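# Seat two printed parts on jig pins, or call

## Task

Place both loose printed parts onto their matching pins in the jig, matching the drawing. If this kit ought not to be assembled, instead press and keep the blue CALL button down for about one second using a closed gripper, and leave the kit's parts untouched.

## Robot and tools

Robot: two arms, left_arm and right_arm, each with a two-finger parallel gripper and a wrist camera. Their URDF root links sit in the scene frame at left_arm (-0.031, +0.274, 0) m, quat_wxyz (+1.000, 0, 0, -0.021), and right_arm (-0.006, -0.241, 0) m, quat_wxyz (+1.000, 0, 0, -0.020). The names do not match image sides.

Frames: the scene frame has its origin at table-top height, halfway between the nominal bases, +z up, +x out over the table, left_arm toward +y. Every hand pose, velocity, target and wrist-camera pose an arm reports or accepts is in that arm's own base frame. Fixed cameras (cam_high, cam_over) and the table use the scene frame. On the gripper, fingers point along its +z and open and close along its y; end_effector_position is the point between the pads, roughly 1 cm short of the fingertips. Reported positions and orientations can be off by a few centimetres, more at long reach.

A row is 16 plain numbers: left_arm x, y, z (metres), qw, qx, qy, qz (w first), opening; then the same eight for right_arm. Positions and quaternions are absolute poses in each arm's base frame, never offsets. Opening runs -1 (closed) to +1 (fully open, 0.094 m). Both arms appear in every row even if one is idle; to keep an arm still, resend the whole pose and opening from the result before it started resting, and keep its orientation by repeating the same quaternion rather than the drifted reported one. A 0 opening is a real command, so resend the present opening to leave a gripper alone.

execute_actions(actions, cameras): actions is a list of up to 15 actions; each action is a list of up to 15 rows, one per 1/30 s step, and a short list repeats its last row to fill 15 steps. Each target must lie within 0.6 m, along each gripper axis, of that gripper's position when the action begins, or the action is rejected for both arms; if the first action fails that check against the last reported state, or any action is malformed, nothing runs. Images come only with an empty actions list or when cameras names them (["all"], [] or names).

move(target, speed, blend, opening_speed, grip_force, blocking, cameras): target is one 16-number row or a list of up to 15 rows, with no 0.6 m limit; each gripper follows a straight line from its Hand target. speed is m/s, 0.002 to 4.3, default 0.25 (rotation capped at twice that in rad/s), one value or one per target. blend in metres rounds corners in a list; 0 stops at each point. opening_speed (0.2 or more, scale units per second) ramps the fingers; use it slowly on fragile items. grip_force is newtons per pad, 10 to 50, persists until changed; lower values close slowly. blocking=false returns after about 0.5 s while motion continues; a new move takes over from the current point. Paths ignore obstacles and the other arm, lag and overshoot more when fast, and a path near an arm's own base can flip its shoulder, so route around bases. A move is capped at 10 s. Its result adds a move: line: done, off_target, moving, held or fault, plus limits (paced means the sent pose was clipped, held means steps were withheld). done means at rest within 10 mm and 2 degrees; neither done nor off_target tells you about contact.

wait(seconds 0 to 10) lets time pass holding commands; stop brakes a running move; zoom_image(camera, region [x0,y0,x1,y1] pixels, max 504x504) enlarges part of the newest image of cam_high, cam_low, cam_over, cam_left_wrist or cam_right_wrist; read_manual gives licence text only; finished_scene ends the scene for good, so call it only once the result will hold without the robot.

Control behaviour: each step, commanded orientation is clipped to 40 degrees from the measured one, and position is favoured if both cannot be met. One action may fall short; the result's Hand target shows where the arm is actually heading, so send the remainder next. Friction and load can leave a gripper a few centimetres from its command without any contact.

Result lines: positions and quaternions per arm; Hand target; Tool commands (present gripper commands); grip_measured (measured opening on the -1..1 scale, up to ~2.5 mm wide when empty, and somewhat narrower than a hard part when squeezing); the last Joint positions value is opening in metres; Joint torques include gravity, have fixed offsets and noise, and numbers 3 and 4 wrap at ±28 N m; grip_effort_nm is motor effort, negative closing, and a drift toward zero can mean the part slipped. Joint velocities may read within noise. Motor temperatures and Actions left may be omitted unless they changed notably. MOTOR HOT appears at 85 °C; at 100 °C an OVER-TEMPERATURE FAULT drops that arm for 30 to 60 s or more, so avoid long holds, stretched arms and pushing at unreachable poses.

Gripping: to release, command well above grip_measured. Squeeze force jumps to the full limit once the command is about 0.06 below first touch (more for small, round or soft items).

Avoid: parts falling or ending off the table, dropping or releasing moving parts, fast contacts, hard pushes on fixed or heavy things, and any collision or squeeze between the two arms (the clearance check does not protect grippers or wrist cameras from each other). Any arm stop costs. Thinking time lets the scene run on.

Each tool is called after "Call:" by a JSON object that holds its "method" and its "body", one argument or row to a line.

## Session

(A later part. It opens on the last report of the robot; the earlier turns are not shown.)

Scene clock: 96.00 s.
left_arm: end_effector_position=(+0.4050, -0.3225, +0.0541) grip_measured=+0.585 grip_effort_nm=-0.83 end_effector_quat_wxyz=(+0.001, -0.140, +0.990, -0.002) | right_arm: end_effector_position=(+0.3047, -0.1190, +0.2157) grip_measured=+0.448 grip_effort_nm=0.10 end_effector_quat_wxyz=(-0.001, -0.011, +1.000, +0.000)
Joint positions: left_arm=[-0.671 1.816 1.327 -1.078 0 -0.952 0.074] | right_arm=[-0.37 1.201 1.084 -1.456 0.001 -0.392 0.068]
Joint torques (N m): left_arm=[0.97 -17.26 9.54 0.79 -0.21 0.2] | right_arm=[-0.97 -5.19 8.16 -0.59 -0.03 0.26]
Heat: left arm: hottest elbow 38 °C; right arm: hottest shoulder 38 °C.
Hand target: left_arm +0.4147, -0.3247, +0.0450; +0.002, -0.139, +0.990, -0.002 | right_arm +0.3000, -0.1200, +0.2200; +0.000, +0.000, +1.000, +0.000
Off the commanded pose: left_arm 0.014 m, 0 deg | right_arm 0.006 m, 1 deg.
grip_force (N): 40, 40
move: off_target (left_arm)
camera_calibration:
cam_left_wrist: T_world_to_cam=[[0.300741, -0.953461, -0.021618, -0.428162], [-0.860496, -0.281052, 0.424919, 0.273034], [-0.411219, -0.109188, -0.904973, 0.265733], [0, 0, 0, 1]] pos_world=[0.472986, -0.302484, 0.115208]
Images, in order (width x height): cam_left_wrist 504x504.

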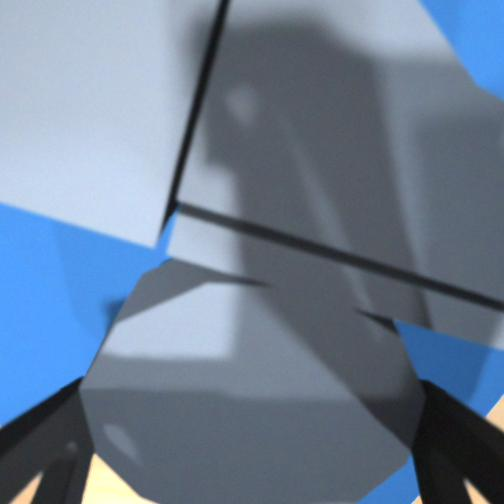

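Call:
{"method": "move", "body": {
  "target": [
    [0.4050,-0.3270,0.13,0.002,-0.1390,0.9903,-0.002,0.38,0.30,-0.12,0.22,0,0,1,0.0,0.45],
    [0.30,-0.28,0.32,0.7189,0.275,0.5034,-0.3927,0.38,0.30,-0.15,0.22,0,0,1,0.0,0.45]
  ],
  "speed": [0.1,0.5],
  "blend": 0.02,
  "cameras": ["all"]
}}

Call:
{"method": "zoom_image", "body": {
  "camera": "cam_high",
  "region": [120, 140, 260, 280]
}}

Scene clock: 100.77 s.
left_arm: end_effector_position=(+0.2975, -0.2836, +0.3167) grip_measured=+0.585 grip_effort_nm=-0.83 end_effector_quat_wxyz=(+0.711, +0.277, +0.510, -0.397) | right_arm: end_effector_position=(+0.2944, -0.1438, +0.2136) grip_measured=+0.448 grip_effort_nm=0.10 end_effector_quat_wxyz=(-0.004, +0.002, +1.000, +0.001)
Joint positions: left_arm=[-0.602 1.095 0.333 1.121 0.381 -0.149 0.074] | right_arm=[-0.452 1.208 1.084 -1.456 0.001 -0.448 0.068]
Joint torques (N m): left_arm=[1.14 -6.3 7.82 2.7 -0.18 0.13] | right_arm=[-0.97 -3.49 10.19 -0.35 -0.04 0.01]
Heat: left arm: hottest elbow 38 °C; right arm: hottest shoulder 38 °C.
Hand target: left_arm +0.2999, -0.2801, +0.3199; +0.719, +0.275, +0.504, -0.393 | right_arm +0.2998, -0.1499, +0.2200; +0.000, +0.000, +1.000, +0.000
Off the commanded pose: left_arm 0.005 m, 1 deg | right_arm 0.010 m, 1 deg.
grip_force (N): 40, 40
move: done
camera_calibration:
cam_left_wrist: T_world_to_cam=[[-0.837692, -0.544537, 0.0418401, 0.0815409], [-0.0950092, 0.0698581, -0.993022, 0.400688], [0.537815, -0.835822, -0.110256, -0.27658], [0, 0, 0, 1]] pos_world=[0.255124, -0.214761, 0.363986]
cam_right_wrist: T_world_to_cam=[[-0.01684, -0.999849, 0.00438519, -0.143527], [-0.907491, 0.0171253, 0.419722, 0.219803], [-0.419734, 0.0030886, -0.907642, 0.407057], [0, 0, 0, 1]] pos_world=[0.367908, -0.148527, 0.277835]

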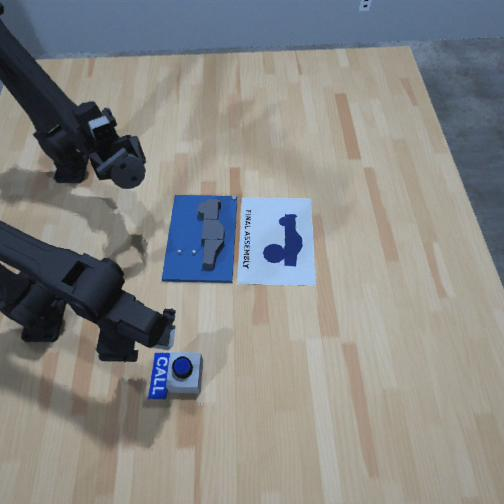

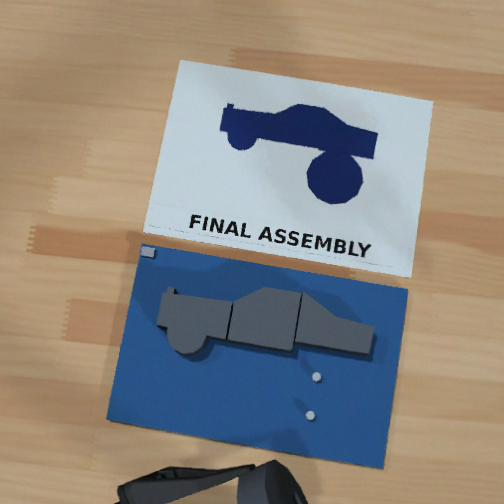

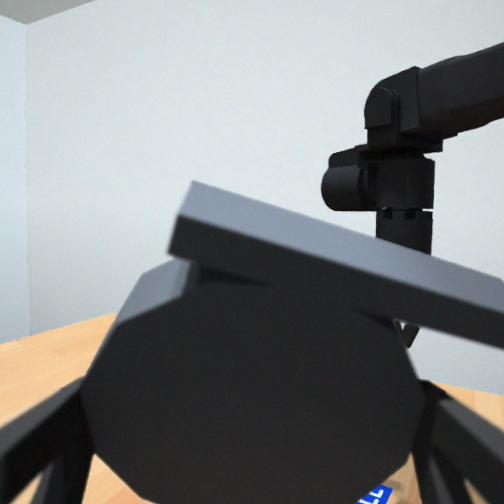

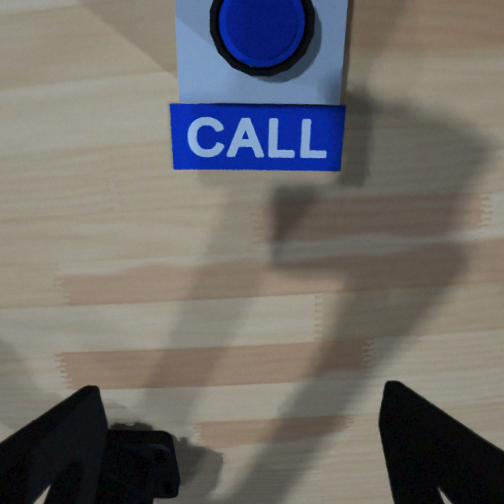

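Scaled by 3.600.

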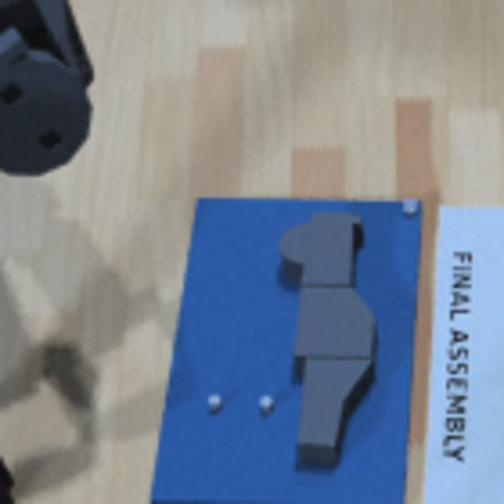

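Great, underside visible with holes.

Call:
{"method": "zoom_image", "body": {
  "camera": "cam_high",
  "region": [85, 130, 165, 210]
}}

Scaled by 6.300.

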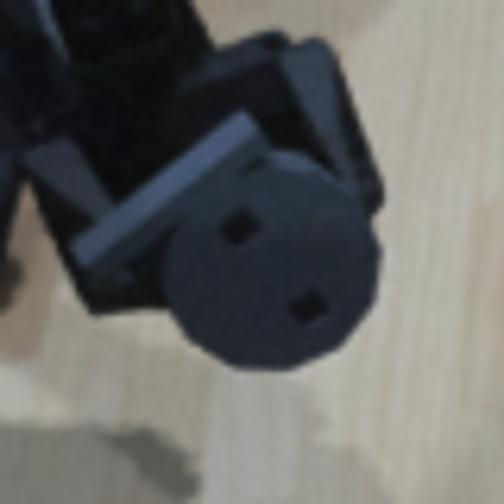

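Call:
{"method": "move", "body": {
  "target": [
    [0.3950,-0.3150,0.15,0.002,-0.1390,0.9903,-0.002,0.38,0.2944,-0.1438,0.2136,0,0,1,0.0,0.45],
    [0.4040,-0.3270,0.10,0.004,-0.1390,0.9903,-0.004,0.38,0.2944,-0.1438,0.2136,0,0,1,0.0,0.45],
    [0.4120,-0.3330,0.072,0.004,-0.1390,0.9903,-0.004,0.38,0.2944,-0.1438,0.2136,0,0,1,0.0,0.45]
  ],
  "speed": [0.4,0.15,0.08],
  "blend": [0.02,0.01,0],
  "cameras": ["cam_left_wrist"]
}}

Scene clock: 106.13 s.
left_arm: end_effector_position=(+0.3991, -0.3256, +0.0684) grip_measured=+0.585 grip_effort_nm=-0.83 end_effector_quat_wxyz=(-0.005, -0.128, +0.992, +0.007) | right_arm: end_effector_position=(+0.2944, -0.1438, +0.2136) grip_measured=+0.448 grip_effort_nm=0.10 end_effector_quat_wxyz=(-0.004, +0.002, +1.000, +0.001)
Joint positions: left_arm=[-0.684 1.805 1.353 -1.136 -0.002 -0.941 0.074] | right_arm=[-0.452 1.208 1.084 -1.456 0.001 -0.448 0.068]
Joint torques (N m): left_arm=[0.67 -18.96 10.55 0.58 -0.11 -0.01] | right_arm=[-0.44 -4.95 7.73 0.18 -0.04 0.1]
Heat: left arm: hottest elbow 38 °C; right arm: hottest elbow 39 °C.
Hand target: left_arm +0.4118, -0.3328, +0.0724; +0.004, -0.139, +0.990, -0.004 | right_arm +0.2944, -0.1438, +0.2136; +0.000, +0.000, +1.000, +0.000
Off the commanded pose: left_arm 0.015 m, 2 deg | right_arm 0.000 m, 1 deg.
grip_force (N): 40, 40
move: off_target (left_arm)
camera_calibration:
cam_left_wrist: T_world_to_cam=[[0.27759, -0.959852, -0.0403552, -0.420568], [-0.860322, -0.26706, 0.434194, 0.264838], [-0.427539, -0.0858092, -0.899915, 0.289701], [0, 0, 0, 1]] pos_world=[0.46845, -0.308096, 0.128743]
Images, in order (width x height): cam_left_wrist 504x504.

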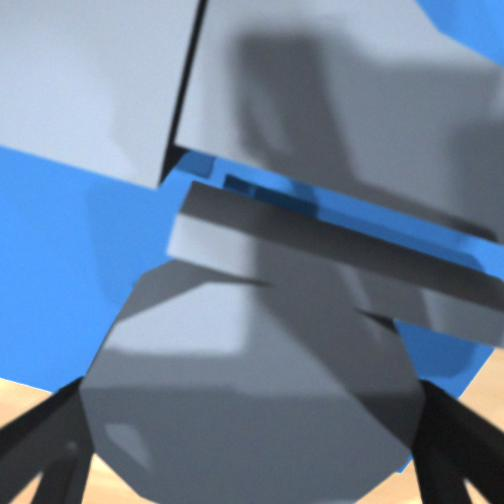

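Call:
{"method": "move", "body": {
  "target": [0.4220,-0.3321,0.069,0.005,-0.1440,0.9896,-0.005,0.38,0.2944,-0.1438,0.2136,0,0,1,0.0,0.45],
  "speed": 0.06,
  "cameras": ["cam_left_wrist"]
}}

Scene clock: 107.40 s.
left_arm: end_effector_position=(+0.4014, -0.3225, +0.0608) grip_measured=+0.585 grip_effort_nm=-0.83 end_effector_quat_wxyz=(-0.010, -0.132, +0.991, +0.011) | right_arm: end_effector_position=(+0.2944, -0.1438, +0.2136) grip_measured=+0.448 grip_effort_nm=0.10 end_effector_quat_wxyz=(-0.004, +0.002, +1.000, +0.001)
Joint positions: left_arm=[-0.676 1.82 1.353 -1.133 -0.002 -0.942 0.074] | right_arm=[-0.452 1.208 1.084 -1.456 0.001 -0.448 0.068]
Joint torques (N m): left_arm=[0.97 -19.19 11.89 0.44 -0.14 -0.02] | right_arm=[-0.32 -4.84 7.73 0.18 -0.03 0.1]
Heat: left arm: hottest elbow 38 °C; right arm: hottest elbow 39 °C.
Hand target: left_arm +0.4214, -0.3315, +0.0695; +0.005, -0.144, +0.990, -0.005 | right_arm +0.2944, -0.1438, +0.2136; +0.000, +0.000, +1.000, +0.000
Off the commanded pose: left_arm 0.024 m, 3 deg | right_arm 0.000 m, 1 deg.
grip_force (N): 40, 40
move: off_target (left_arm)
camera_calibration:
cam_left_wrist: T_world_to_cam=[[0.284868, -0.957258, -0.0500675, -0.420027], [-0.85412, -0.277191, 0.44005, 0.264784], [-0.43512, -0.0825923, -0.896576, 0.287999], [0, 0, 0, 1]] pos_world=[0.471123, -0.304893, 0.120665]
Images, in order (width x height): cam_left_wrist 504x504.

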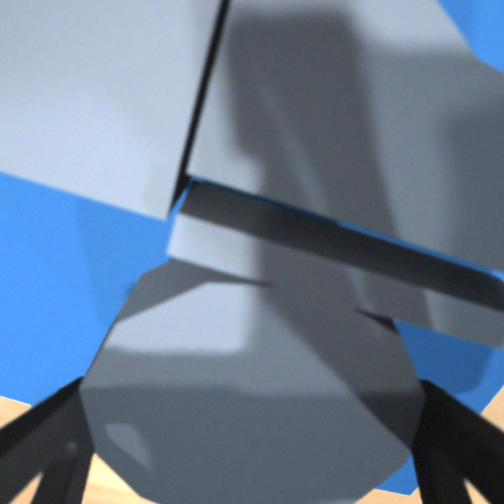

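Call:
{"method": "move", "body": {
  "target": [0.4235,-0.3325,0.069,0.016,-0.1470,0.9890,-0.016,0.38,0.2944,-0.1438,0.2136,0,0,1,0.0,0.45],
  "speed": 0.05,
  "cameras": ["cam_left_wrist"]
}}

Scene clock: 108.47 s.
left_arm: end_effector_position=(+0.4075, -0.3273, +0.0607) grip_measured=+0.585 grip_effort_nm=-0.83 end_effector_quat_wxyz=(+0.001, -0.134, +0.991, +0.000) | right_arm: end_effector_position=(+0.2944, -0.1438, +0.2136) grip_measured=+0.448 grip_effort_nm=0.10 end_effector_quat_wxyz=(-0.004, +0.002, +1.000, +0.001)
Joint positions: left_arm=[-0.676 1.82 1.353 -1.102 -0.002 -0.946 0.074] | right_arm=[-0.452 1.208 1.084 -1.456 0.001 -0.448 0.068]
Joint torques (N m): left_arm=[1.14 -20.48 10.26 0.87 -0.2 -0.05] | right_arm=[-0.44 -4.84 7.75 0.17 -0.03 0.09]
Heat: left arm: hottest elbow 38 °C; right arm: hottest shoulder 38 °C.
Hand target: left_arm +0.4231, -0.3322, +0.0693; +0.016, -0.147, +0.989, -0.016 | right_arm +0.2944, -0.1438, +0.2136; +0.000, +0.000, +1.000, +0.000
Off the commanded pose: left_arm 0.019 m, 3 deg | right_arm 0.000 m, 1 deg.
grip_force (N): 40, 40
move: off_target (left_arm)
camera_calibration:
cam_left_wrist: T_world_to_cam=[[0.289772, -0.956787, -0.0243106, -0.42981], [-0.863526, -0.272313, 0.424463, 0.275081], [-0.41274, -0.102005, -0.905119, 0.275235], [0, 0, 0, 1]] pos_world=[0.475687, -0.308253, 0.121909]
Images, in order (width x height): cam_left_wrist 504x504.

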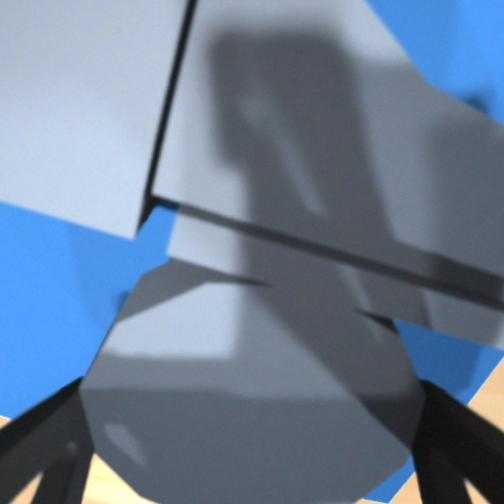

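Call:
{"method": "move", "body": {
  "target": [0.4140,-0.3256,0.057,0.003,-0.1607,0.9870,-0.003,0.38,0.2944,-0.1438,0.2136,0,0,1,0.0,0.45],
  "speed": 0.05,
  "cameras": ["cam_left_wrist"]
}}

Scene clock: 110.10 s.
left_arm: end_effector_position=(+0.4073, -0.3276, +0.0607) grip_measured=+0.585 grip_effort_nm=-0.83 end_effector_quat_wxyz=(+0.001, -0.145, +0.989, -0.001) | right_arm: end_effector_position=(+0.2944, -0.1438, +0.2136) grip_measured=+0.448 grip_effort_nm=0.10 end_effector_quat_wxyz=(-0.004, +0.002, +1.000, +0.001)
Joint positions: left_arm=[-0.676 1.82 1.353 -1.101 0 -0.967 0.074] | right_arm=[-0.452 1.208 1.084 -1.456 0.001 -0.448 0.068]
Joint torques (N m): left_arm=[1.08 -19.25 8.34 0.58 -0.23 -0.09] | right_arm=[-0.38 -4.84 7.73 0.18 -0.04 0.1]
Heat: left arm: hottest elbow 38 °C; right arm: hottest shoulder 38 °C.
Hand target: left_arm +0.4139, -0.3256, +0.0570; +0.003, -0.161, +0.987, -0.003 | right_arm +0.2944, -0.1438, +0.2136; +0.000, +0.000, +1.000, +0.000
Off the commanded pose: left_arm 0.008 m, 2 deg | right_arm 0.000 m, 1 deg.
grip_force (N): 40, 40
move: done
camera_calibration:
cam_left_wrist: T_world_to_cam=[[0.310148, -0.950412, -0.0229215, -0.436361], [-0.857149, -0.289979, 0.425685, 0.266423], [-0.411223, -0.112378, -0.904581, 0.271093], [0, 0, 0, 1]] pos_world=[0.47518, -0.307001, 0.121811]
Images, in order (width x height): cam_left_wrist 504x504.

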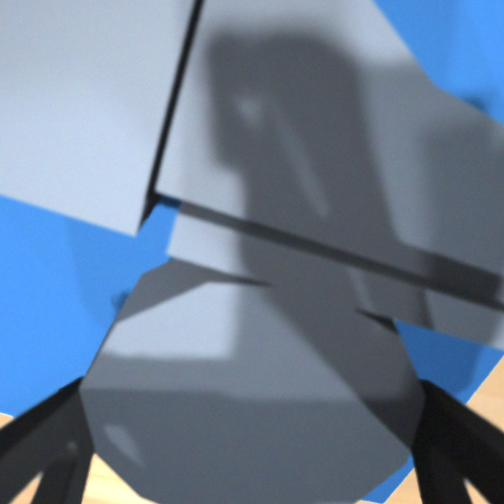

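Call:
{"method": "move", "body": {
  "target": [0.4090,-0.3222,0.053,0.000,-0.1607,0.9870,0.0,0.38,0.2944,-0.1438,0.2136,0,0,1,0.0,0.45],
  "speed": 0.05,
  "cameras": ["cam_left_wrist"]
}}

Scene clock: 111.03 s.
left_arm: end_effector_position=(+0.4045, -0.3254, +0.0568) grip_measured=+0.585 grip_effort_nm=-0.83 end_effector_quat_wxyz=(-0.002, -0.148, +0.989, +0.001) | right_arm: end_effector_position=(+0.2944, -0.1438, +0.2136) grip_measured=+0.448 grip_effort_nm=0.10 end_effector_quat_wxyz=(-0.004, +0.002, +1.000, +0.001)
Joint positions: left_arm=[-0.676 1.82 1.342 -1.096 0.001 -0.972 0.074] | right_arm=[-0.452 1.208 1.084 -1.456 0.001 -0.448 0.068]
Joint torques (N m): left_arm=[1.03 -20.01 7.73 0.55 -0.23 -0.02] | right_arm=[-0.26 -4.84 7.76 0.17 -0.04 0.1]
Heat: left arm: hottest elbow 38 °C; right arm: hottest shoulder 38 °C.
Hand target: left_arm +0.4089, -0.3223, +0.0530; +0.000, -0.160, +0.987, +0.000 | right_arm +0.2944, -0.1438, +0.2136; +0.000, +0.000, +1.000, +0.000
Off the commanded pose: left_arm 0.007 m, 2 deg | right_arm 0.000 m, 1 deg.
grip_force (N): 40, 40
move: done
camera_calibration:
cam_left_wrist: T_world_to_cam=[[0.315058, -0.948655, -0.0281583, -0.43463], [-0.853319, -0.296134, 0.429129, 0.262541], [-0.415434, -0.111173, -0.902804, 0.268635], [0, 0, 0, 1]] pos_world=[0.472565, -0.304702, 0.117622]
Images, in order (width x height): cam_left_wrist 504x504.

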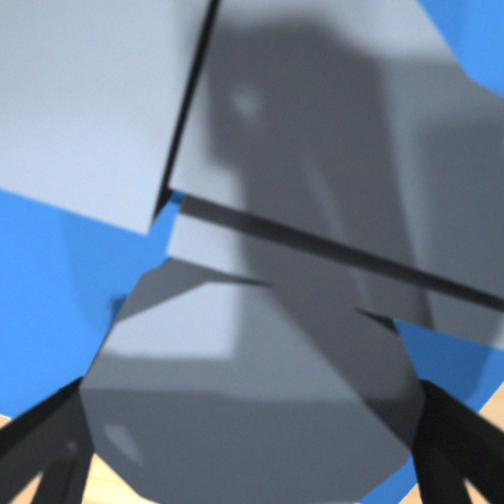

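Call:
{"method": "move", "body": {
  "target": [0.4160,-0.3275,0.046,0.004,-0.1607,0.9870,-0.004,0.38,0.2944,-0.1438,0.2136,0,0,1,0.0,0.45],
  "speed": 0.05,
  "cameras": ["cam_left_wrist"]
}}

Scene clock: 111.87 s.
left_arm: end_effector_position=(+0.4070, -0.3274, +0.0553) grip_measured=+0.585 grip_effort_nm=-0.83 end_effector_quat_wxyz=(+0.002, -0.148, +0.989, -0.003) | right_arm: end_effector_position=(+0.2944, -0.1438, +0.2136) grip_measured=+0.448 grip_effort_nm=0.10 end_effector_quat_wxyz=(-0.004, +0.002, +1.000, +0.001)
Joint positions: left_arm=[-0.676 1.823 1.342 -1.082 0.001 -0.973 0.074] | right_arm=[-0.452 1.208 1.084 -1.456 0.001 -0.448 0.068]
Joint torques (N m): left_arm=[0.85 -18.08 8.69 0.92 -0.22 0] | right_arm=[-0.38 -4.72 7.72 0.2 -0.04 0.09]
Heat: left arm: hottest elbow 38 °C; right arm: hottest shoulder 38 °C.
Hand target: left_arm +0.4157, -0.3274, +0.0462; +0.004, -0.161, +0.987, -0.004 | right_arm +0.2944, -0.1438, +0.2136; +0.000, +0.000, +1.000, +0.000
Off the commanded pose: left_arm 0.013 m, 2 deg | right_arm 0.000 m, 1 deg.
grip_force (N): 40, 40
move: off_target (left_arm)
camera_calibration:
cam_left_wrist: T_world_to_cam=[[0.315664, -0.948677, -0.0192001, -0.438044], [-0.856759, -0.293659, 0.423945, 0.267163], [-0.407825, -0.117374, -0.905485, 0.263148], [0, 0, 0, 1]] pos_world=[0.474487, -0.30622, 0.116604]
Images, in order (width x height): cam_left_wrist 504x504.

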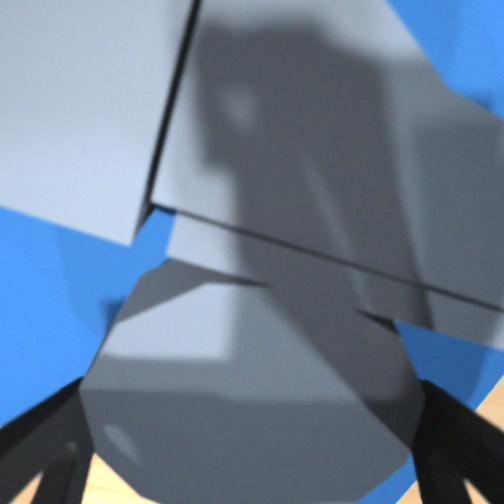

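Call:
{"method": "move", "body": {
  "target": [0.4105,-0.3190,0.048,0.001,-0.1570,0.9876,-0.001,0.38,0.2944,-0.1438,0.2136,0,0,1,0.0,0.45],
  "speed": 0.05,
  "cameras": ["cam_left_wrist"]
}}

Scene clock: 112.90 s.
left_arm: end_effector_position=(+0.4067, -0.3270, +0.0546) grip_measured=+0.585 grip_effort_nm=-0.83 end_effector_quat_wxyz=(+0.002, -0.148, +0.989, -0.002) | right_arm: end_effector_position=(+0.2944, -0.1438, +0.2136) grip_measured=+0.448 grip_effort_nm=0.10 end_effector_quat_wxyz=(-0.004, +0.002, +1.000, +0.001)
Joint positions: left_arm=[-0.676 1.823 1.34 -1.081 0.001 -0.973 0.074] | right_arm=[-0.452 1.208 1.084 -1.456 0.001 -0.448 0.068]
Joint torques (N m): left_arm=[1.61 -20.01 7.02 0.7 -0.24 0.11] | right_arm=[-0.44 -4.84 7.76 0.18 -0.03 0.09]
Heat: left arm: hottest elbow 38 °C; right arm: hottest shoulder 38 °C.
Hand target: left_arm +0.4104, -0.3189, +0.0481; +0.001, -0.157, +0.988, -0.001 | right_arm +0.2944, -0.1438, +0.2136; +0.000, +0.000, +1.000, +0.000
Off the commanded pose: left_arm 0.011 m, 1 deg | right_arm 0.000 m, 1 deg.
grip_force (N): 40, 40
move: off_target (left_arm)
camera_calibration:
cam_left_wrist: T_world_to_cam=[[0.316001, -0.948553, -0.0197573, -0.437545], [-0.856396, -0.294139, 0.424345, 0.266982], [-0.408325, -0.117174, -0.905285, 0.262727], [0, 0, 0, 1]] pos_world=[0.474186, -0.30572, 0.115905]
Images, in order (width x height): cam_left_wrist 504x504.

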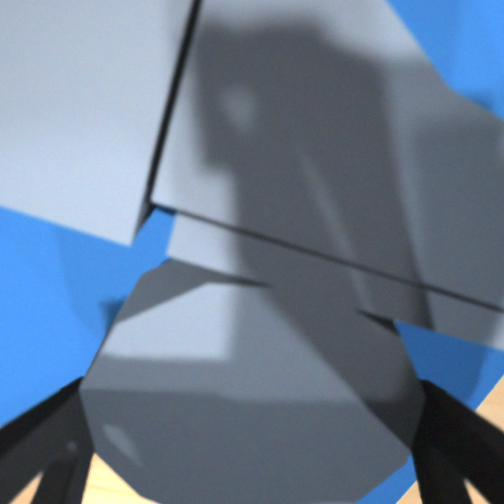

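Call:
{"method": "move", "body": {
  "target": [0.4120,-0.3130,0.052,0.001,-0.1550,0.9879,-0.001,0.38,0.2944,-0.1438,0.2136,0,0,1,0.0,0.45],
  "speed": 0.04,
  "cameras": ["cam_left_wrist"]
}}

Scene clock: 113.73 s.
left_arm: end_effector_position=(+0.4068, -0.3236, +0.0549) grip_measured=+0.585 grip_effort_nm=-0.83 end_effector_quat_wxyz=(+0.001, -0.150, +0.989, -0.003) | right_arm: end_effector_position=(+0.2944, -0.1438, +0.2136) grip_measured=+0.448 grip_effort_nm=0.10 end_effector_quat_wxyz=(-0.004, +0.002, +1.000, +0.001)
Joint positions: left_arm=[-0.67 1.819 1.334 -1.08 0.003 -0.972 0.074] | right_arm=[-0.452 1.208 1.084 -1.456 0.001 -0.448 0.068]
Joint torques (N m): left_arm=[2.02 -20.19 7.17 0.36 -0.32 0.2] | right_arm=[-0.44 -4.84 7.72 0.23 -0.03 0.09]
Heat: left arm: hottest elbow 38 °C; right arm: hottest shoulder 38 °C.
Hand target: left_arm +0.4119, -0.3131, +0.0520; +0.001, -0.155, +0.988, -0.001 | right_arm +0.2944, -0.1438, +0.2136; +0.000, +0.000, +1.000, +0.000
Off the commanded pose: left_arm 0.012 m, 1 deg | right_arm 0.000 m, 1 deg.
grip_force (N): 40, 40
move: off_target (left_arm)
camera_calibration:
cam_left_wrist: T_world_to_cam=[[0.320635, -0.947017, -0.0187309, -0.435869], [-0.8541, -0.297612, 0.426544, 0.265868], [-0.40952, -0.120767, -0.904273, 0.262617], [0, 0, 0, 1]] pos_world=[0.474379, -0.301935, 0.115909]
Images, in order (width x height): cam_left_wrist 504x504.

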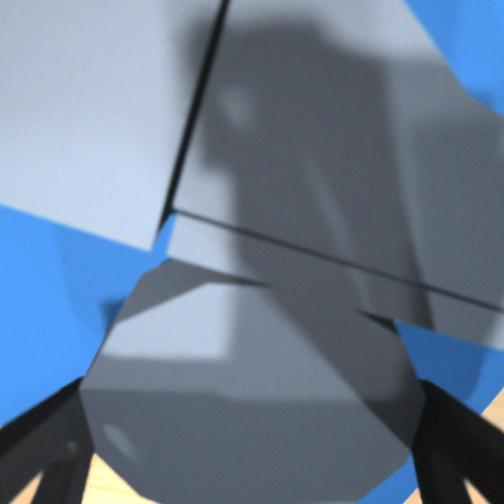

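Call:
{"method": "move", "body": {
  "target": [
    [0.4090,-0.3190,0.044,0.001,-0.1550,0.9879,-0.001,0.38,0.2944,-0.1438,0.2136,0,0,1,0.0,0.45],
    [0.4060,-0.3240,0.044,0.001,-0.1550,0.9879,-0.001,0.38,0.2944,-0.1438,0.2136,0,0,1,0.0,0.45],
    [0.4020,-0.3310,0.044,0.001,-0.1550,0.9879,-0.001,0.38,0.2944,-0.1438,0.2136,0,0,1,0.0,0.45]
  ],
  "speed": 0.03,
  "blend": 0.003,
  "cameras": ["cam_left_wrist"]
}}

Scene clock: 115.10 s.
left_arm: end_effector_position=(+0.4054, -0.3253, +0.0543) grip_measured=+0.585 grip_effort_nm=-0.83 end_effector_quat_wxyz=(+0.002, -0.149, +0.989, -0.002) | right_arm: end_effector_position=(+0.2944, -0.1438, +0.2136) grip_measured=+0.448 grip_effort_nm=0.10 end_effector_quat_wxyz=(-0.004, +0.002, +1.000, +0.001)
Joint positions: left_arm=[-0.675 1.819 1.332 -1.078 0 -0.974 0.074] | right_arm=[-0.452 1.208 1.084 -1.456 0.001 -0.448 0.068]
Joint torques (N m): left_arm=[-1.2 -18.84 7.56 0.84 -0.22 -0.11] | right_arm=[-0.38 -4.89 7.76 0.18 -0.04 0.1]
Heat: left arm: hottest elbow 38 °C; right arm: hottest shoulder 38 °C.
Hand target: left_arm +0.4018, -0.3309, +0.0441; +0.001, -0.155, +0.988, -0.001 | right_arm +0.2944, -0.1438, +0.2136; +0.000, +0.000, +1.000, +0.000
Off the commanded pose: left_arm 0.012 m, 1 deg | right_arm 0.000 m, 1 deg.
grip_force (N): 40, 40
move: off_target (left_arm); blend cut to 0.0029 m at target 1, 0.0029 m at target 2
camera_calibration:
cam_left_wrist: T_world_to_cam=[[0.318144, -0.947837, -0.019731, -0.436204], [-0.855934, -0.296121, 0.423899, 0.265671], [-0.407629, -0.117972, -0.905495, 0.261546], [0, 0, 0, 1]] pos_world=[0.472786, -0.303924, 0.115604]
Images, in order (width x height): cam_left_wrist 504x504.

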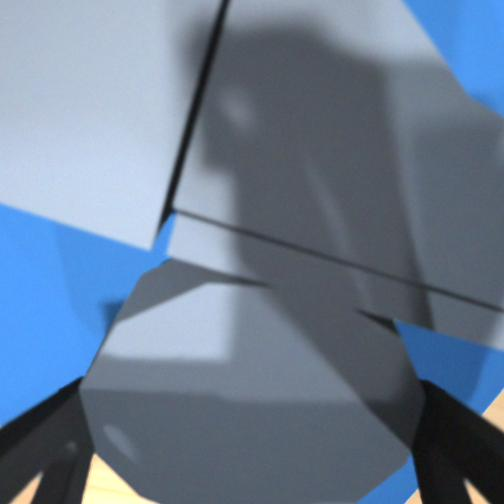

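Call:
{"method": "move", "body": {
  "target": [
    [0.3995,-0.3350,0.050,0.001,-0.1550,0.9879,-0.001,0.38,0.2944,-0.1438,0.2136,0,0,1,0.0,0.45]
  ],
  "speed": 0.02,
  "cameras": ["cam_left_wrist"]
}}

Scene clock: 116.17 s.
left_arm: end_effector_position=(+0.4046, -0.3263, +0.0543) grip_measured=+0.585 grip_effort_nm=-0.83 end_effector_quat_wxyz=(+0.003, -0.153, +0.988, -0.001) | right_arm: end_effector_position=(+0.2944, -0.1438, +0.2136) grip_measured=+0.448 grip_effort_nm=0.09 end_effector_quat_wxyz=(-0.004, +0.002, +1.000, +0.001)
Joint positions: left_arm=[-0.679 1.819 1.332 -1.078 -0.003 -0.986 0.074] | right_arm=[-0.452 1.208 1.084 -1.456 0.001 -0.448 0.068]
Joint torques (N m): left_arm=[-1.26 -19.08 8.27 0.23 -0.12 -0.05] | right_arm=[-0.38 -4.72 7.75 0.18 -0.04 0.1]
Heat: left arm: hottest elbow 38 °C; right arm: hottest shoulder 38 °C.
Hand target: left_arm +0.3995, -0.3348, +0.0500; +0.001, -0.155, +0.988, -0.001 | right_arm +0.2944, -0.1438, +0.2136; +0.000, +0.000, +1.000, +0.000
Off the commanded pose: left_arm 0.011 m, 0 deg | right_arm 0.000 m, 1 deg.
grip_force (N): 40, 40
move: off_target (left_arm)
camera_calibration:
cam_left_wrist: T_world_to_cam=[[0.32616, -0.945076, -0.0212526, -0.439227], [-0.854191, -0.304276, 0.421631, 0.261511], [-0.40494, -0.119366, -0.906518, 0.259672], [0, 0, 0, 1]] pos_world=[0.47179, -0.304535, 0.115801]
Images, in order (width x height): cam_left_wrist 504x504.

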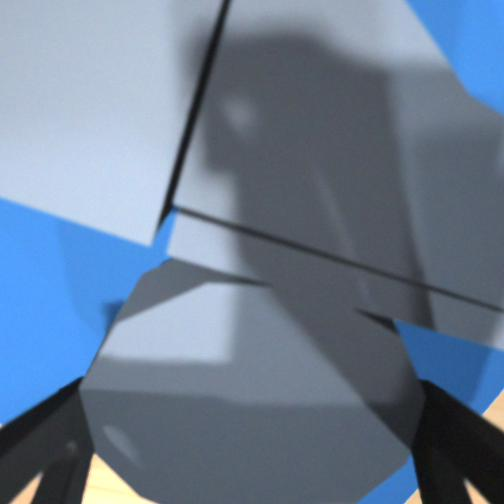

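Call:
{"method": "move", "body": {
  "target": [
    [0.3995,-0.3330,0.060,0.001,-0.1500,0.9887,-0.001,0.38,0.2944,-0.1438,0.2136,0,0,1,0.0,0.45]
  ],
  "speed": 0.03,
  "cameras": ["cam_left_wrist"]
}}

Scene clock: 117.40 s.
left_arm: end_effector_position=(+0.4036, -0.3263, +0.0549) grip_measured=+0.585 grip_effort_nm=-0.83 end_effector_quat_wxyz=(+0.002, -0.153, +0.988, -0.001) | right_arm: end_effector_position=(+0.2944, -0.1438, +0.2136) grip_measured=+0.448 grip_effort_nm=0.10 end_effector_quat_wxyz=(-0.004, +0.002, +1.000, +0.001)
Joint positions: left_arm=[-0.68 1.818 1.332 -1.081 -0.003 -0.987 0.074] | right_arm=[-0.452 1.208 1.084 -1.456 0.001 -0.448 0.068]
Joint torques (N m): left_arm=[-1.67 -20.37 8.87 -0.5 -0.12 0.05] | right_arm=[-0.32 -4.84 7.75 0.2 -0.04 0.1]
Heat: left arm: hottest elbow 38 °C; right arm: hottest shoulder 38 °C.
Hand target: left_arm +0.3995, -0.3330, +0.0600; +0.001, -0.150, +0.989, -0.001 | right_arm +0.2944, -0.1438, +0.2136; +0.000, +0.000, +1.000, +0.000
Off the commanded pose: left_arm 0.009 m, 0 deg | right_arm 0.000 m, 1 deg.
grip_force (N): 40, 40
move: done
camera_calibration:
cam_left_wrist: T_world_to_cam=[[0.325741, -0.945173, -0.023241, -0.438612], [-0.853555, -0.30456, 0.422714, 0.259984], [-0.406616, -0.117858, -0.905965, 0.260935], [0, 0, 0, 1]] pos_world=[0.470885, -0.30463, 0.116305]
Images, in order (width x height): cam_left_wrist 504x504.

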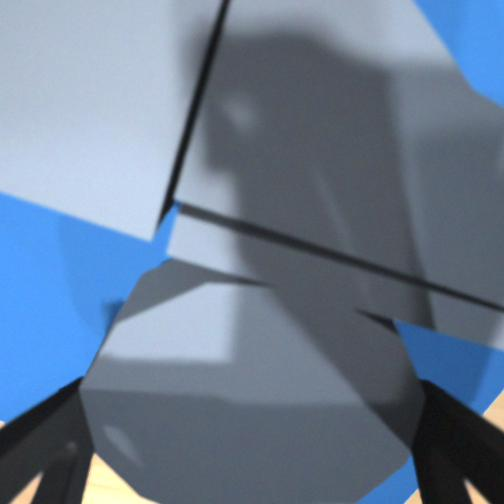

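Call:
{"method": "execute_actions", "body": {
  "actions": []
}}

Call:
{"method": "zoom_image", "body": {
  "camera": "cam_over",
  "region": [100, 240, 420, 480]
}}

Scene clock: 117.67 s.
left_arm: end_effector_position=(+0.4036, -0.3263, +0.0549) grip_measured=+0.585 grip_effort_nm=-0.83 end_effector_quat_wxyz=(+0.002, -0.153, +0.988, -0.001) | right_arm: end_effector_position=(+0.2944, -0.1438, +0.2136) grip_measured=+0.448 grip_effort_nm=0.10 end_effector_quat_wxyz=(-0.004, +0.002, +1.000, +0.001)
Joint positions: left_arm=[-0.68 1.818 1.332 -1.081 -0.003 -0.987 0.074] | right_arm=[-0.452 1.208 1.084 -1.456 0.001 -0.448 0.068]
Joint velocities: within noise
Joint torques (N m): left_arm=[-1.32 -20.48 8.88 -0.53 -0.11 0.05] | right_arm=[-0.32 -4.95 7.75 0.18 -0.04 0.09]
Motor temperatures (°C): left_arm=[28 31 38 34 28 33 35] | right_arm=[32 38 38 24 30 26 28]
Heat: left arm: hottest elbow 38 °C; right arm: hottest shoulder 38 °C.
Hand target: left_arm +0.3995, -0.3330, +0.0600; +0.001, -0.150, +0.989, -0.001 | right_arm +0.2944, -0.1438, +0.2136; +0.000, +0.000, +1.000, +0.000
Tool commands: left_gripper/opening=+0.38 right_gripper/opening=+0.45
Off the commanded pose: left_arm 0.009 m, 0 deg | right_arm 0.000 m, 1 deg.
grip_force (N): 40, 40
camera_calibration:
cam_left_wrist: T_world_to_cam=[[0.325741, -0.945173, -0.023241, -0.438612], [-0.853555, -0.30456, 0.422714, 0.259984], [-0.406616, -0.117858, -0.905965, 0.260935], [0, 0, 0, 1]] pos_world=[0.470885, -0.30463, 0.116305]
cam_right_wrist: T_world_to_cam=[[-0.01684, -0.999849, 0.00438519, -0.143527], [-0.907491, 0.0171253, 0.419722, 0.219803], [-0.419734, 0.0030886, -0.907642, 0.407057], [0, 0, 0, 1]] pos_world=[0.367908, -0.148527, 0.277835]

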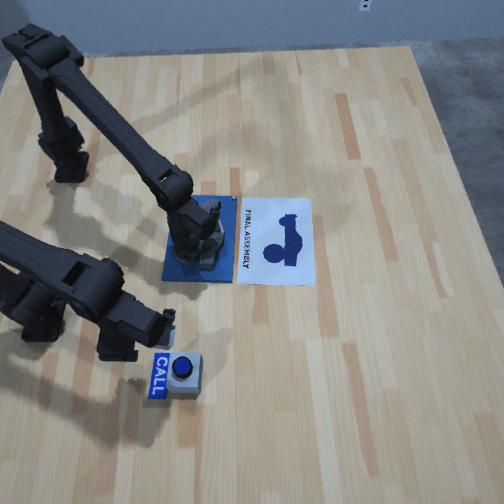

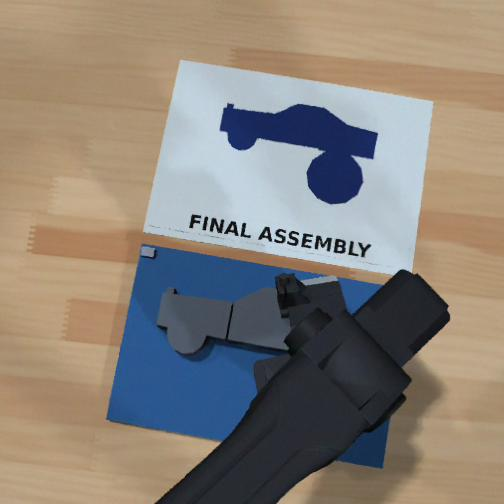

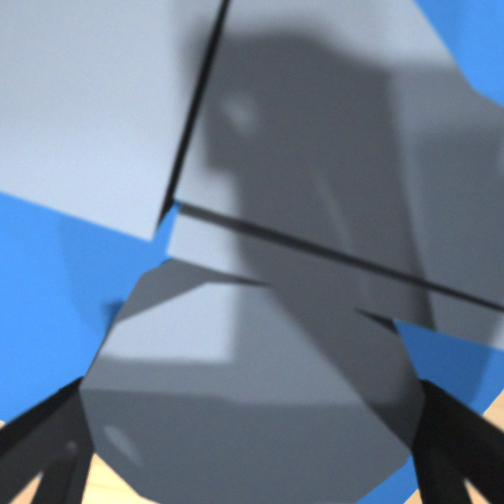

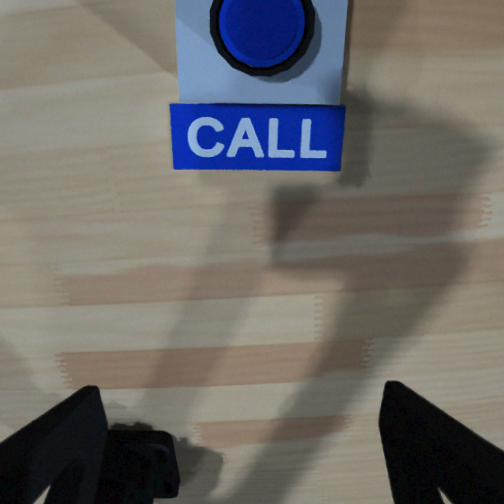

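Scaled by 1.575.

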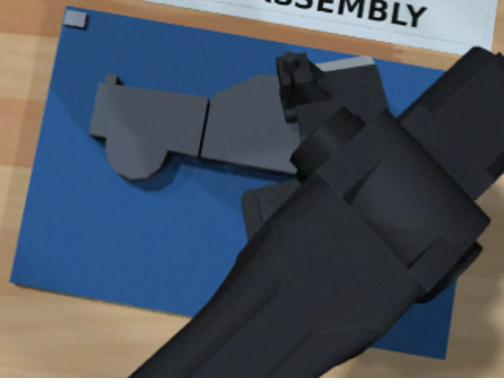

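Call:
{"method": "move", "body": {
  "target": [
    [0.3995,-0.3310,0.044,0.001,-0.1500,0.9887,-0.001,0.38,0.2944,-0.1438,0.2136,0,0,1,0.0,0.45]
  ],
  "speed": 0.03,
  "cameras": ["cam_left_wrist"]
}}

Scene clock: 118.97 s.
left_arm: end_effector_position=(+0.4037, -0.3263, +0.0544) grip_measured=+0.585 grip_effort_nm=-0.83 end_effector_quat_wxyz=(+0.003, -0.153, +0.988, -0.001) | right_arm: end_effector_position=(+0.2944, -0.1438, +0.2136) grip_measured=+0.448 grip_effort_nm=0.10 end_effector_quat_wxyz=(-0.004, +0.002, +1.000, +0.001)
Joint positions: left_arm=[-0.68 1.818 1.331 -1.078 -0.003 -0.987 0.074] | right_arm=[-0.452 1.208 1.084 -1.456 0.001 -0.448 0.068]
Joint torques (N m): left_arm=[-0.85 -18.84 7.09 0.94 -0.11 0.07] | right_arm=[-0.32 -4.89 7.71 0.17 -0.04 0.09]
Heat: left arm: hottest elbow 38 °C; right arm: hottest shoulder 38 °C.
Hand target: left_arm +0.3993, -0.3308, +0.0442; +0.001, -0.150, +0.989, -0.001 | right_arm +0.2944, -0.1438, +0.2136; +0.000, +0.000, +1.000, +0.000
Off the commanded pose: left_arm 0.012 m, 0 deg | right_arm 0.000 m, 1 deg.
grip_force (N): 40, 40
move: off_target (left_arm)
camera_calibration:
cam_left_wrist: T_world_to_cam=[[0.32579, -0.945188, -0.0219162, -0.438809], [-0.854063, -0.304166, 0.42197, 0.260645], [-0.405507, -0.118756, -0.906345, 0.259729], [0, 0, 0, 1]] pos_world=[0.470889, -0.304633, 0.115802]
Images, in order (width x height): cam_left_wrist 504x504.

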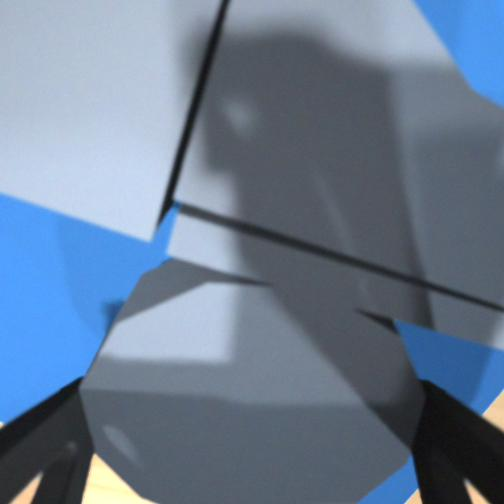

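Call:
{"method": "move", "body": {
  "target": [
    [0.3920,-0.3300,0.057,0.001,-0.1500,0.9887,-0.001,0.38,0.2944,-0.1438,0.2136,0,0,1,0.0,0.45]
  ],
  "speed": 0.03,
  "cameras": ["cam_left_wrist"]
}}

Scene clock: 120.90 s.
left_arm: end_effector_position=(+0.3984, -0.3251, +0.0522) grip_measured=+0.585 grip_effort_nm=-0.83 end_effector_quat_wxyz=(+0.001, -0.151, +0.989, +0.002) | right_arm: end_effector_position=(+0.2944, -0.1438, +0.2136) grip_measured=+0.448 grip_effort_nm=0.09 end_effector_quat_wxyz=(-0.004, +0.002, +1.000, +0.001)
Joint positions: left_arm=[-0.685 1.813 1.318 -1.077 -0.003 -0.987 0.074] | right_arm=[-0.452 1.208 1.084 -1.456 0.001 -0.448 0.068]
Joint torques (N m): left_arm=[-1.32 -21.25 7.53 -0.03 -0.11 0.01] | right_arm=[-0.38 -4.89 7.75 0.17 -0.04 0.1]
Heat: left arm: hottest elbow 38 °C; right arm: hottest shoulder 38 °C.
Hand target: left_arm +0.3921, -0.3298, +0.0568; +0.001, -0.150, +0.989, -0.001 | right_arm +0.2944, -0.1438, +0.2136; +0.000, +0.000, +1.000, +0.000
Off the commanded pose: left_arm 0.009 m, 0 deg | right_arm 0.000 m, 1 deg.
grip_force (N): 40, 40
move: done
camera_calibration:
cam_left_wrist: T_world_to_cam=[[0.32094, -0.946663, -0.0287556, -0.434209], [-0.853271, -0.302187, 0.424984, 0.257591], [-0.411007, -0.111858, -0.904744, 0.260154], [0, 0, 0, 1]] pos_world=[0.466075, -0.304109, 0.113414]
Images, in order (width x height): cam_left_wrist 504x504.

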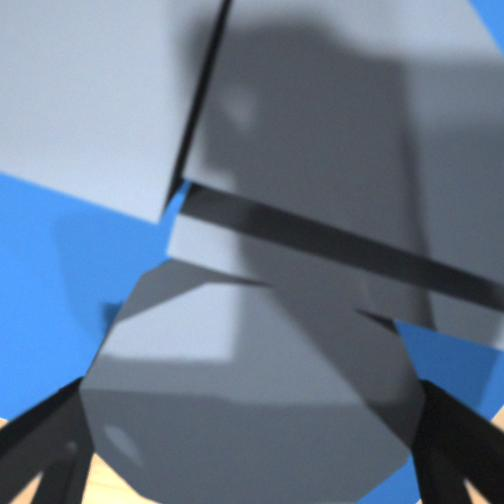

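Call:
{"method": "move", "body": {
  "target": [
    [0.3940,-0.3290,0.042,0.001,-0.1500,0.9887,-0.001,0.38,0.2944,-0.1438,0.2136,0,0,1,0.0,0.45]
  ],
  "speed": 0.04,
  "cameras": ["cam_left_wrist"]
}}

Scene clock: 121.87 s.
left_arm: end_effector_position=(+0.3988, -0.3255, +0.0482) grip_measured=+0.585 grip_effort_nm=-0.83 end_effector_quat_wxyz=(+0.004, -0.151, +0.989, -0.002) | right_arm: end_effector_position=(+0.2944, -0.1438, +0.2136) grip_measured=+0.448 grip_effort_nm=0.10 end_effector_quat_wxyz=(-0.004, +0.002, +1.000, +0.001)
Joint positions: left_arm=[-0.685 1.813 1.306 -1.054 -0.003 -0.987 0.074] | right_arm=[-0.452 1.208 1.084 -1.456 0.001 -0.448 0.068]
Joint torques (N m): left_arm=[-0.85 -19.37 7.46 0.39 -0.09 0.04] | right_arm=[-0.44 -4.84 7.76 0.16 -0.03 0.09]
Heat: left arm: hottest elbow 38 °C; right arm: hottest shoulder 38 °C.
Hand target: left_arm +0.3940, -0.3288, +0.0420; +0.001, -0.150, +0.989, -0.001 | right_arm +0.2944, -0.1438, +0.2136; +0.000, +0.000, +1.000, +0.000
Off the commanded pose: left_arm 0.009 m, 0 deg | right_arm 0.000 m, 1 deg.
grip_force (N): 40, 40
move: done
camera_calibration:
cam_left_wrist: T_world_to_cam=[[0.32121, -0.946815, -0.0191198, -0.435442], [-0.857005, -0.299214, 0.41954, 0.262331], [-0.402948, -0.118375, -0.907535, 0.251427], [0, 0, 0, 1]] pos_world=[0.465999, -0.304028, 0.109795]
Images, in order (width x height): cam_left_wrist 504x504.

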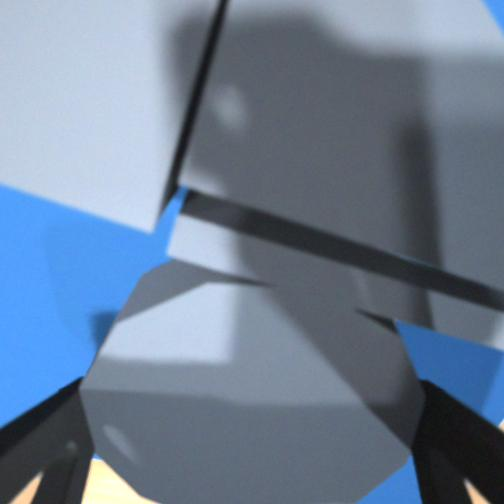

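It's sliding on. Keep pressing.

Call:
{"method": "move", "body": {
  "target": [
    [0.3960,-0.3285,0.028,0.001,-0.1500,0.9887,-0.001,0.38,0.2944,-0.1438,0.2136,0,0,1,0.0,0.45]
  ],
  "speed": 0.04,
  "cameras": ["cam_left_wrist"]
}}

Scene clock: 122.70 s.
left_arm: end_effector_position=(+0.3990, -0.3257, +0.0438) grip_measured=+0.585 grip_effort_nm=-0.83 end_effector_quat_wxyz=(+0.007, -0.151, +0.989, -0.005) | right_arm: end_effector_position=(+0.2944, -0.1438, +0.2136) grip_measured=+0.448 grip_effort_nm=0.10 end_effector_quat_wxyz=(-0.004, +0.002, +1.000, +0.001)
Joint positions: left_arm=[-0.685 1.815 1.295 -1.034 -0.003 -0.987 0.074] | right_arm=[-0.452 1.208 1.084 -1.456 0.001 -0.448 0.068]
Joint torques (N m): left_arm=[-0.56 -17.49 7.21 0.98 -0.1 0.06] | right_arm=[-0.38 -4.89 7.72 0.18 -0.04 0.09]
Heat: left arm: hottest elbow 37 °C; right arm: hottest shoulder 38 °C.
Hand target: left_arm +0.3958, -0.3281, +0.0284; +0.001, -0.150, +0.989, -0.001 | right_arm +0.2944, -0.1438, +0.2136; +0.000, +0.000, +1.000, +0.000
Off the commanded pose: left_arm 0.016 m, 1 deg | right_arm 0.000 m, 1 deg.
grip_force (N): 40, 40
move: off_target (left_arm)
camera_calibration:
cam_left_wrist: T_world_to_cam=[[0.321263, -0.946909, -0.0123947, -0.436144], [-0.859378, -0.297014, 0.416236, 0.266046], [-0.397819, -0.12307, -0.909172, 0.243988], [0, 0, 0, 1]] pos_world=[0.465814, -0.303942, 0.105683]
Images, in order (width x height): cam_left_wrist 504x504.

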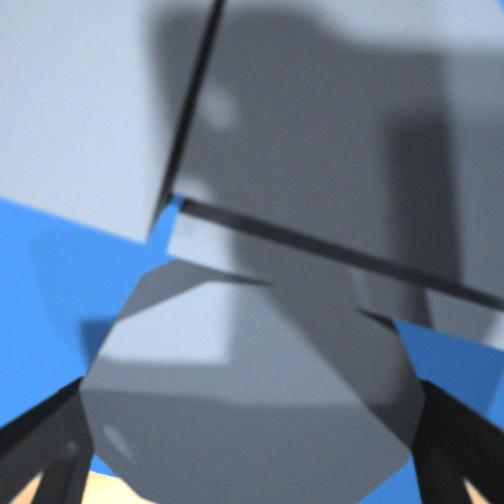

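Call:
{"method": "move", "body": {
  "target": [
    [0.3970,-0.3275,0.019,-0.004,-0.1500,0.9887,0.003,0.38,0.2944,-0.1438,0.2136,0,0,1,0.0,0.45]
  ],
  "speed": 0.04,
  "cameras": ["cam_left_wrist"]
}}

Scene clock: 123.50 s.
left_arm: end_effector_position=(+0.3990, -0.3258, +0.0434) grip_measured=+0.585 grip_effort_nm=-0.83 end_effector_quat_wxyz=(+0.007, -0.151, +0.989, -0.005) | right_arm: end_effector_position=(+0.2944, -0.1438, +0.2136) grip_measured=+0.448 grip_effort_nm=0.10 end_effector_quat_wxyz=(-0.004, +0.002, +1.000, +0.001)
Joint positions: left_arm=[-0.685 1.816 1.295 -1.034 -0.003 -0.987 0.074] | right_arm=[-0.452 1.208 1.084 -1.456 0.001 -0.448 0.068]
Joint torques (N m): left_arm=[-0.38 -15.97 7.36 1.14 -0.05 0.08] | right_arm=[-0.32 -4.78 7.75 0.18 -0.04 0.09]
Heat: left arm: hottest elbow 37 °C; right arm: hottest shoulder 38 °C.
Hand target: left_arm +0.3963, -0.3268, +0.0198; -0.004, -0.150, +0.989, +0.003 | right_arm +0.2944, -0.1438, +0.2136; +0.000, +0.000, +1.000, +0.000
Off the commanded pose: left_arm 0.025 m, 2 deg | right_arm 0.000 m, 1 deg.
grip_force (N): 40, 40
move: off_target (left_arm)
camera_calibration:
cam_left_wrist: T_world_to_cam=[[0.321248, -0.946912, -0.0125675, -0.436125], [-0.859155, -0.297006, 0.416702, 0.26606], [-0.398312, -0.123067, -0.908956, 0.243832], [0, 0, 0, 1]] pos_world=[0.465813, -0.303942, 0.105284]
Images, in order (width x height): cam_left_wrist 504x504.

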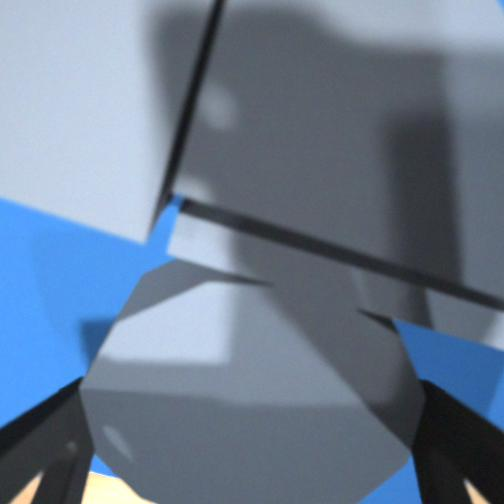

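Call:
{"method": "move", "body": {
  "target": [
    [0.4000,-0.3265,0.041,0.004,-0.1510,0.9885,-0.003,0.38,0.2944,-0.1438,0.2136,0,0,1,0.0,0.45],
    [0.4000,-0.3265,0.041,0.004,-0.1510,0.9885,-0.003,0.88,0.2944,-0.1438,0.2136,0,0,1,0.0,0.45],
    [0.4050,-0.3285,0.075,0.004,-0.1510,0.9885,-0.003,0.88,0.2944,-0.1438,0.2136,0,0,1,0.0,0.45],
    [0.4050,-0.3260,0.14,0.0,-0.1510,0.9885,0,0.88,0.2944,-0.1438,0.2136,0,0,1,0.0,0.45]
  ],
  "speed": [0.05,0.05,0.05,0.12],
  "opening_speed": 0.5,
  "cameras": ["cam_left_wrist"]
}}

Scene clock: 128.13 s.
left_arm: end_effector_position=(+0.3933, -0.3213, +0.1270) grip_measured=+0.878 grip_effort_nm=0.12 end_effector_quat_wxyz=(-0.008, -0.150, +0.989, +0.010) | right_arm: end_effector_position=(+0.2944, -0.1438, +0.2136) grip_measured=+0.448 grip_effort_nm=0.10 end_effector_quat_wxyz=(-0.004, +0.002, +1.000, +0.001)
Joint positions: left_arm=[-0.685 1.735 1.421 -1.282 -0.002 -0.987 0.088] | right_arm=[-0.452 1.208 1.084 -1.456 0.001 -0.448 0.068]
Joint torques (N m): left_arm=[0.85 -19.25 12.01 -0.39 -0.14 0.18] | right_arm=[-0.38 -4.78 7.73 0.16 -0.04 0.1]
Heat: left arm: hottest elbow 37 °C; right arm: hottest elbow 38 °C.
Hand target: left_arm +0.4048, -0.3256, +0.1402; +0.000, -0.151, +0.989, +0.000 | right_arm +0.2944, -0.1438, +0.2136; +0.000, +0.000, +1.000, +0.000
Off the commanded pose: left_arm 0.018 m, 1 deg | right_arm 0.000 m, 1 deg.
grip_force (N): 40, 40
move: off_target (left_arm)
camera_calibration:
cam_left_wrist: T_world_to_cam=[[0.32024, -0.94614, -0.0475858, -0.423843], [-0.845316, -0.308068, 0.436503, 0.216185], [-0.427653, -0.0995609, -0.898443, 0.335902], [0, 0, 0, 1]] pos_world=[0.462126, -0.300972, 0.187255]
Images, in order (width x height): cam_left_wrist 504x504.

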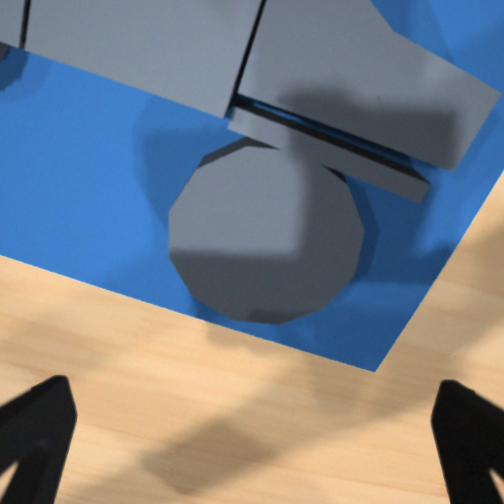

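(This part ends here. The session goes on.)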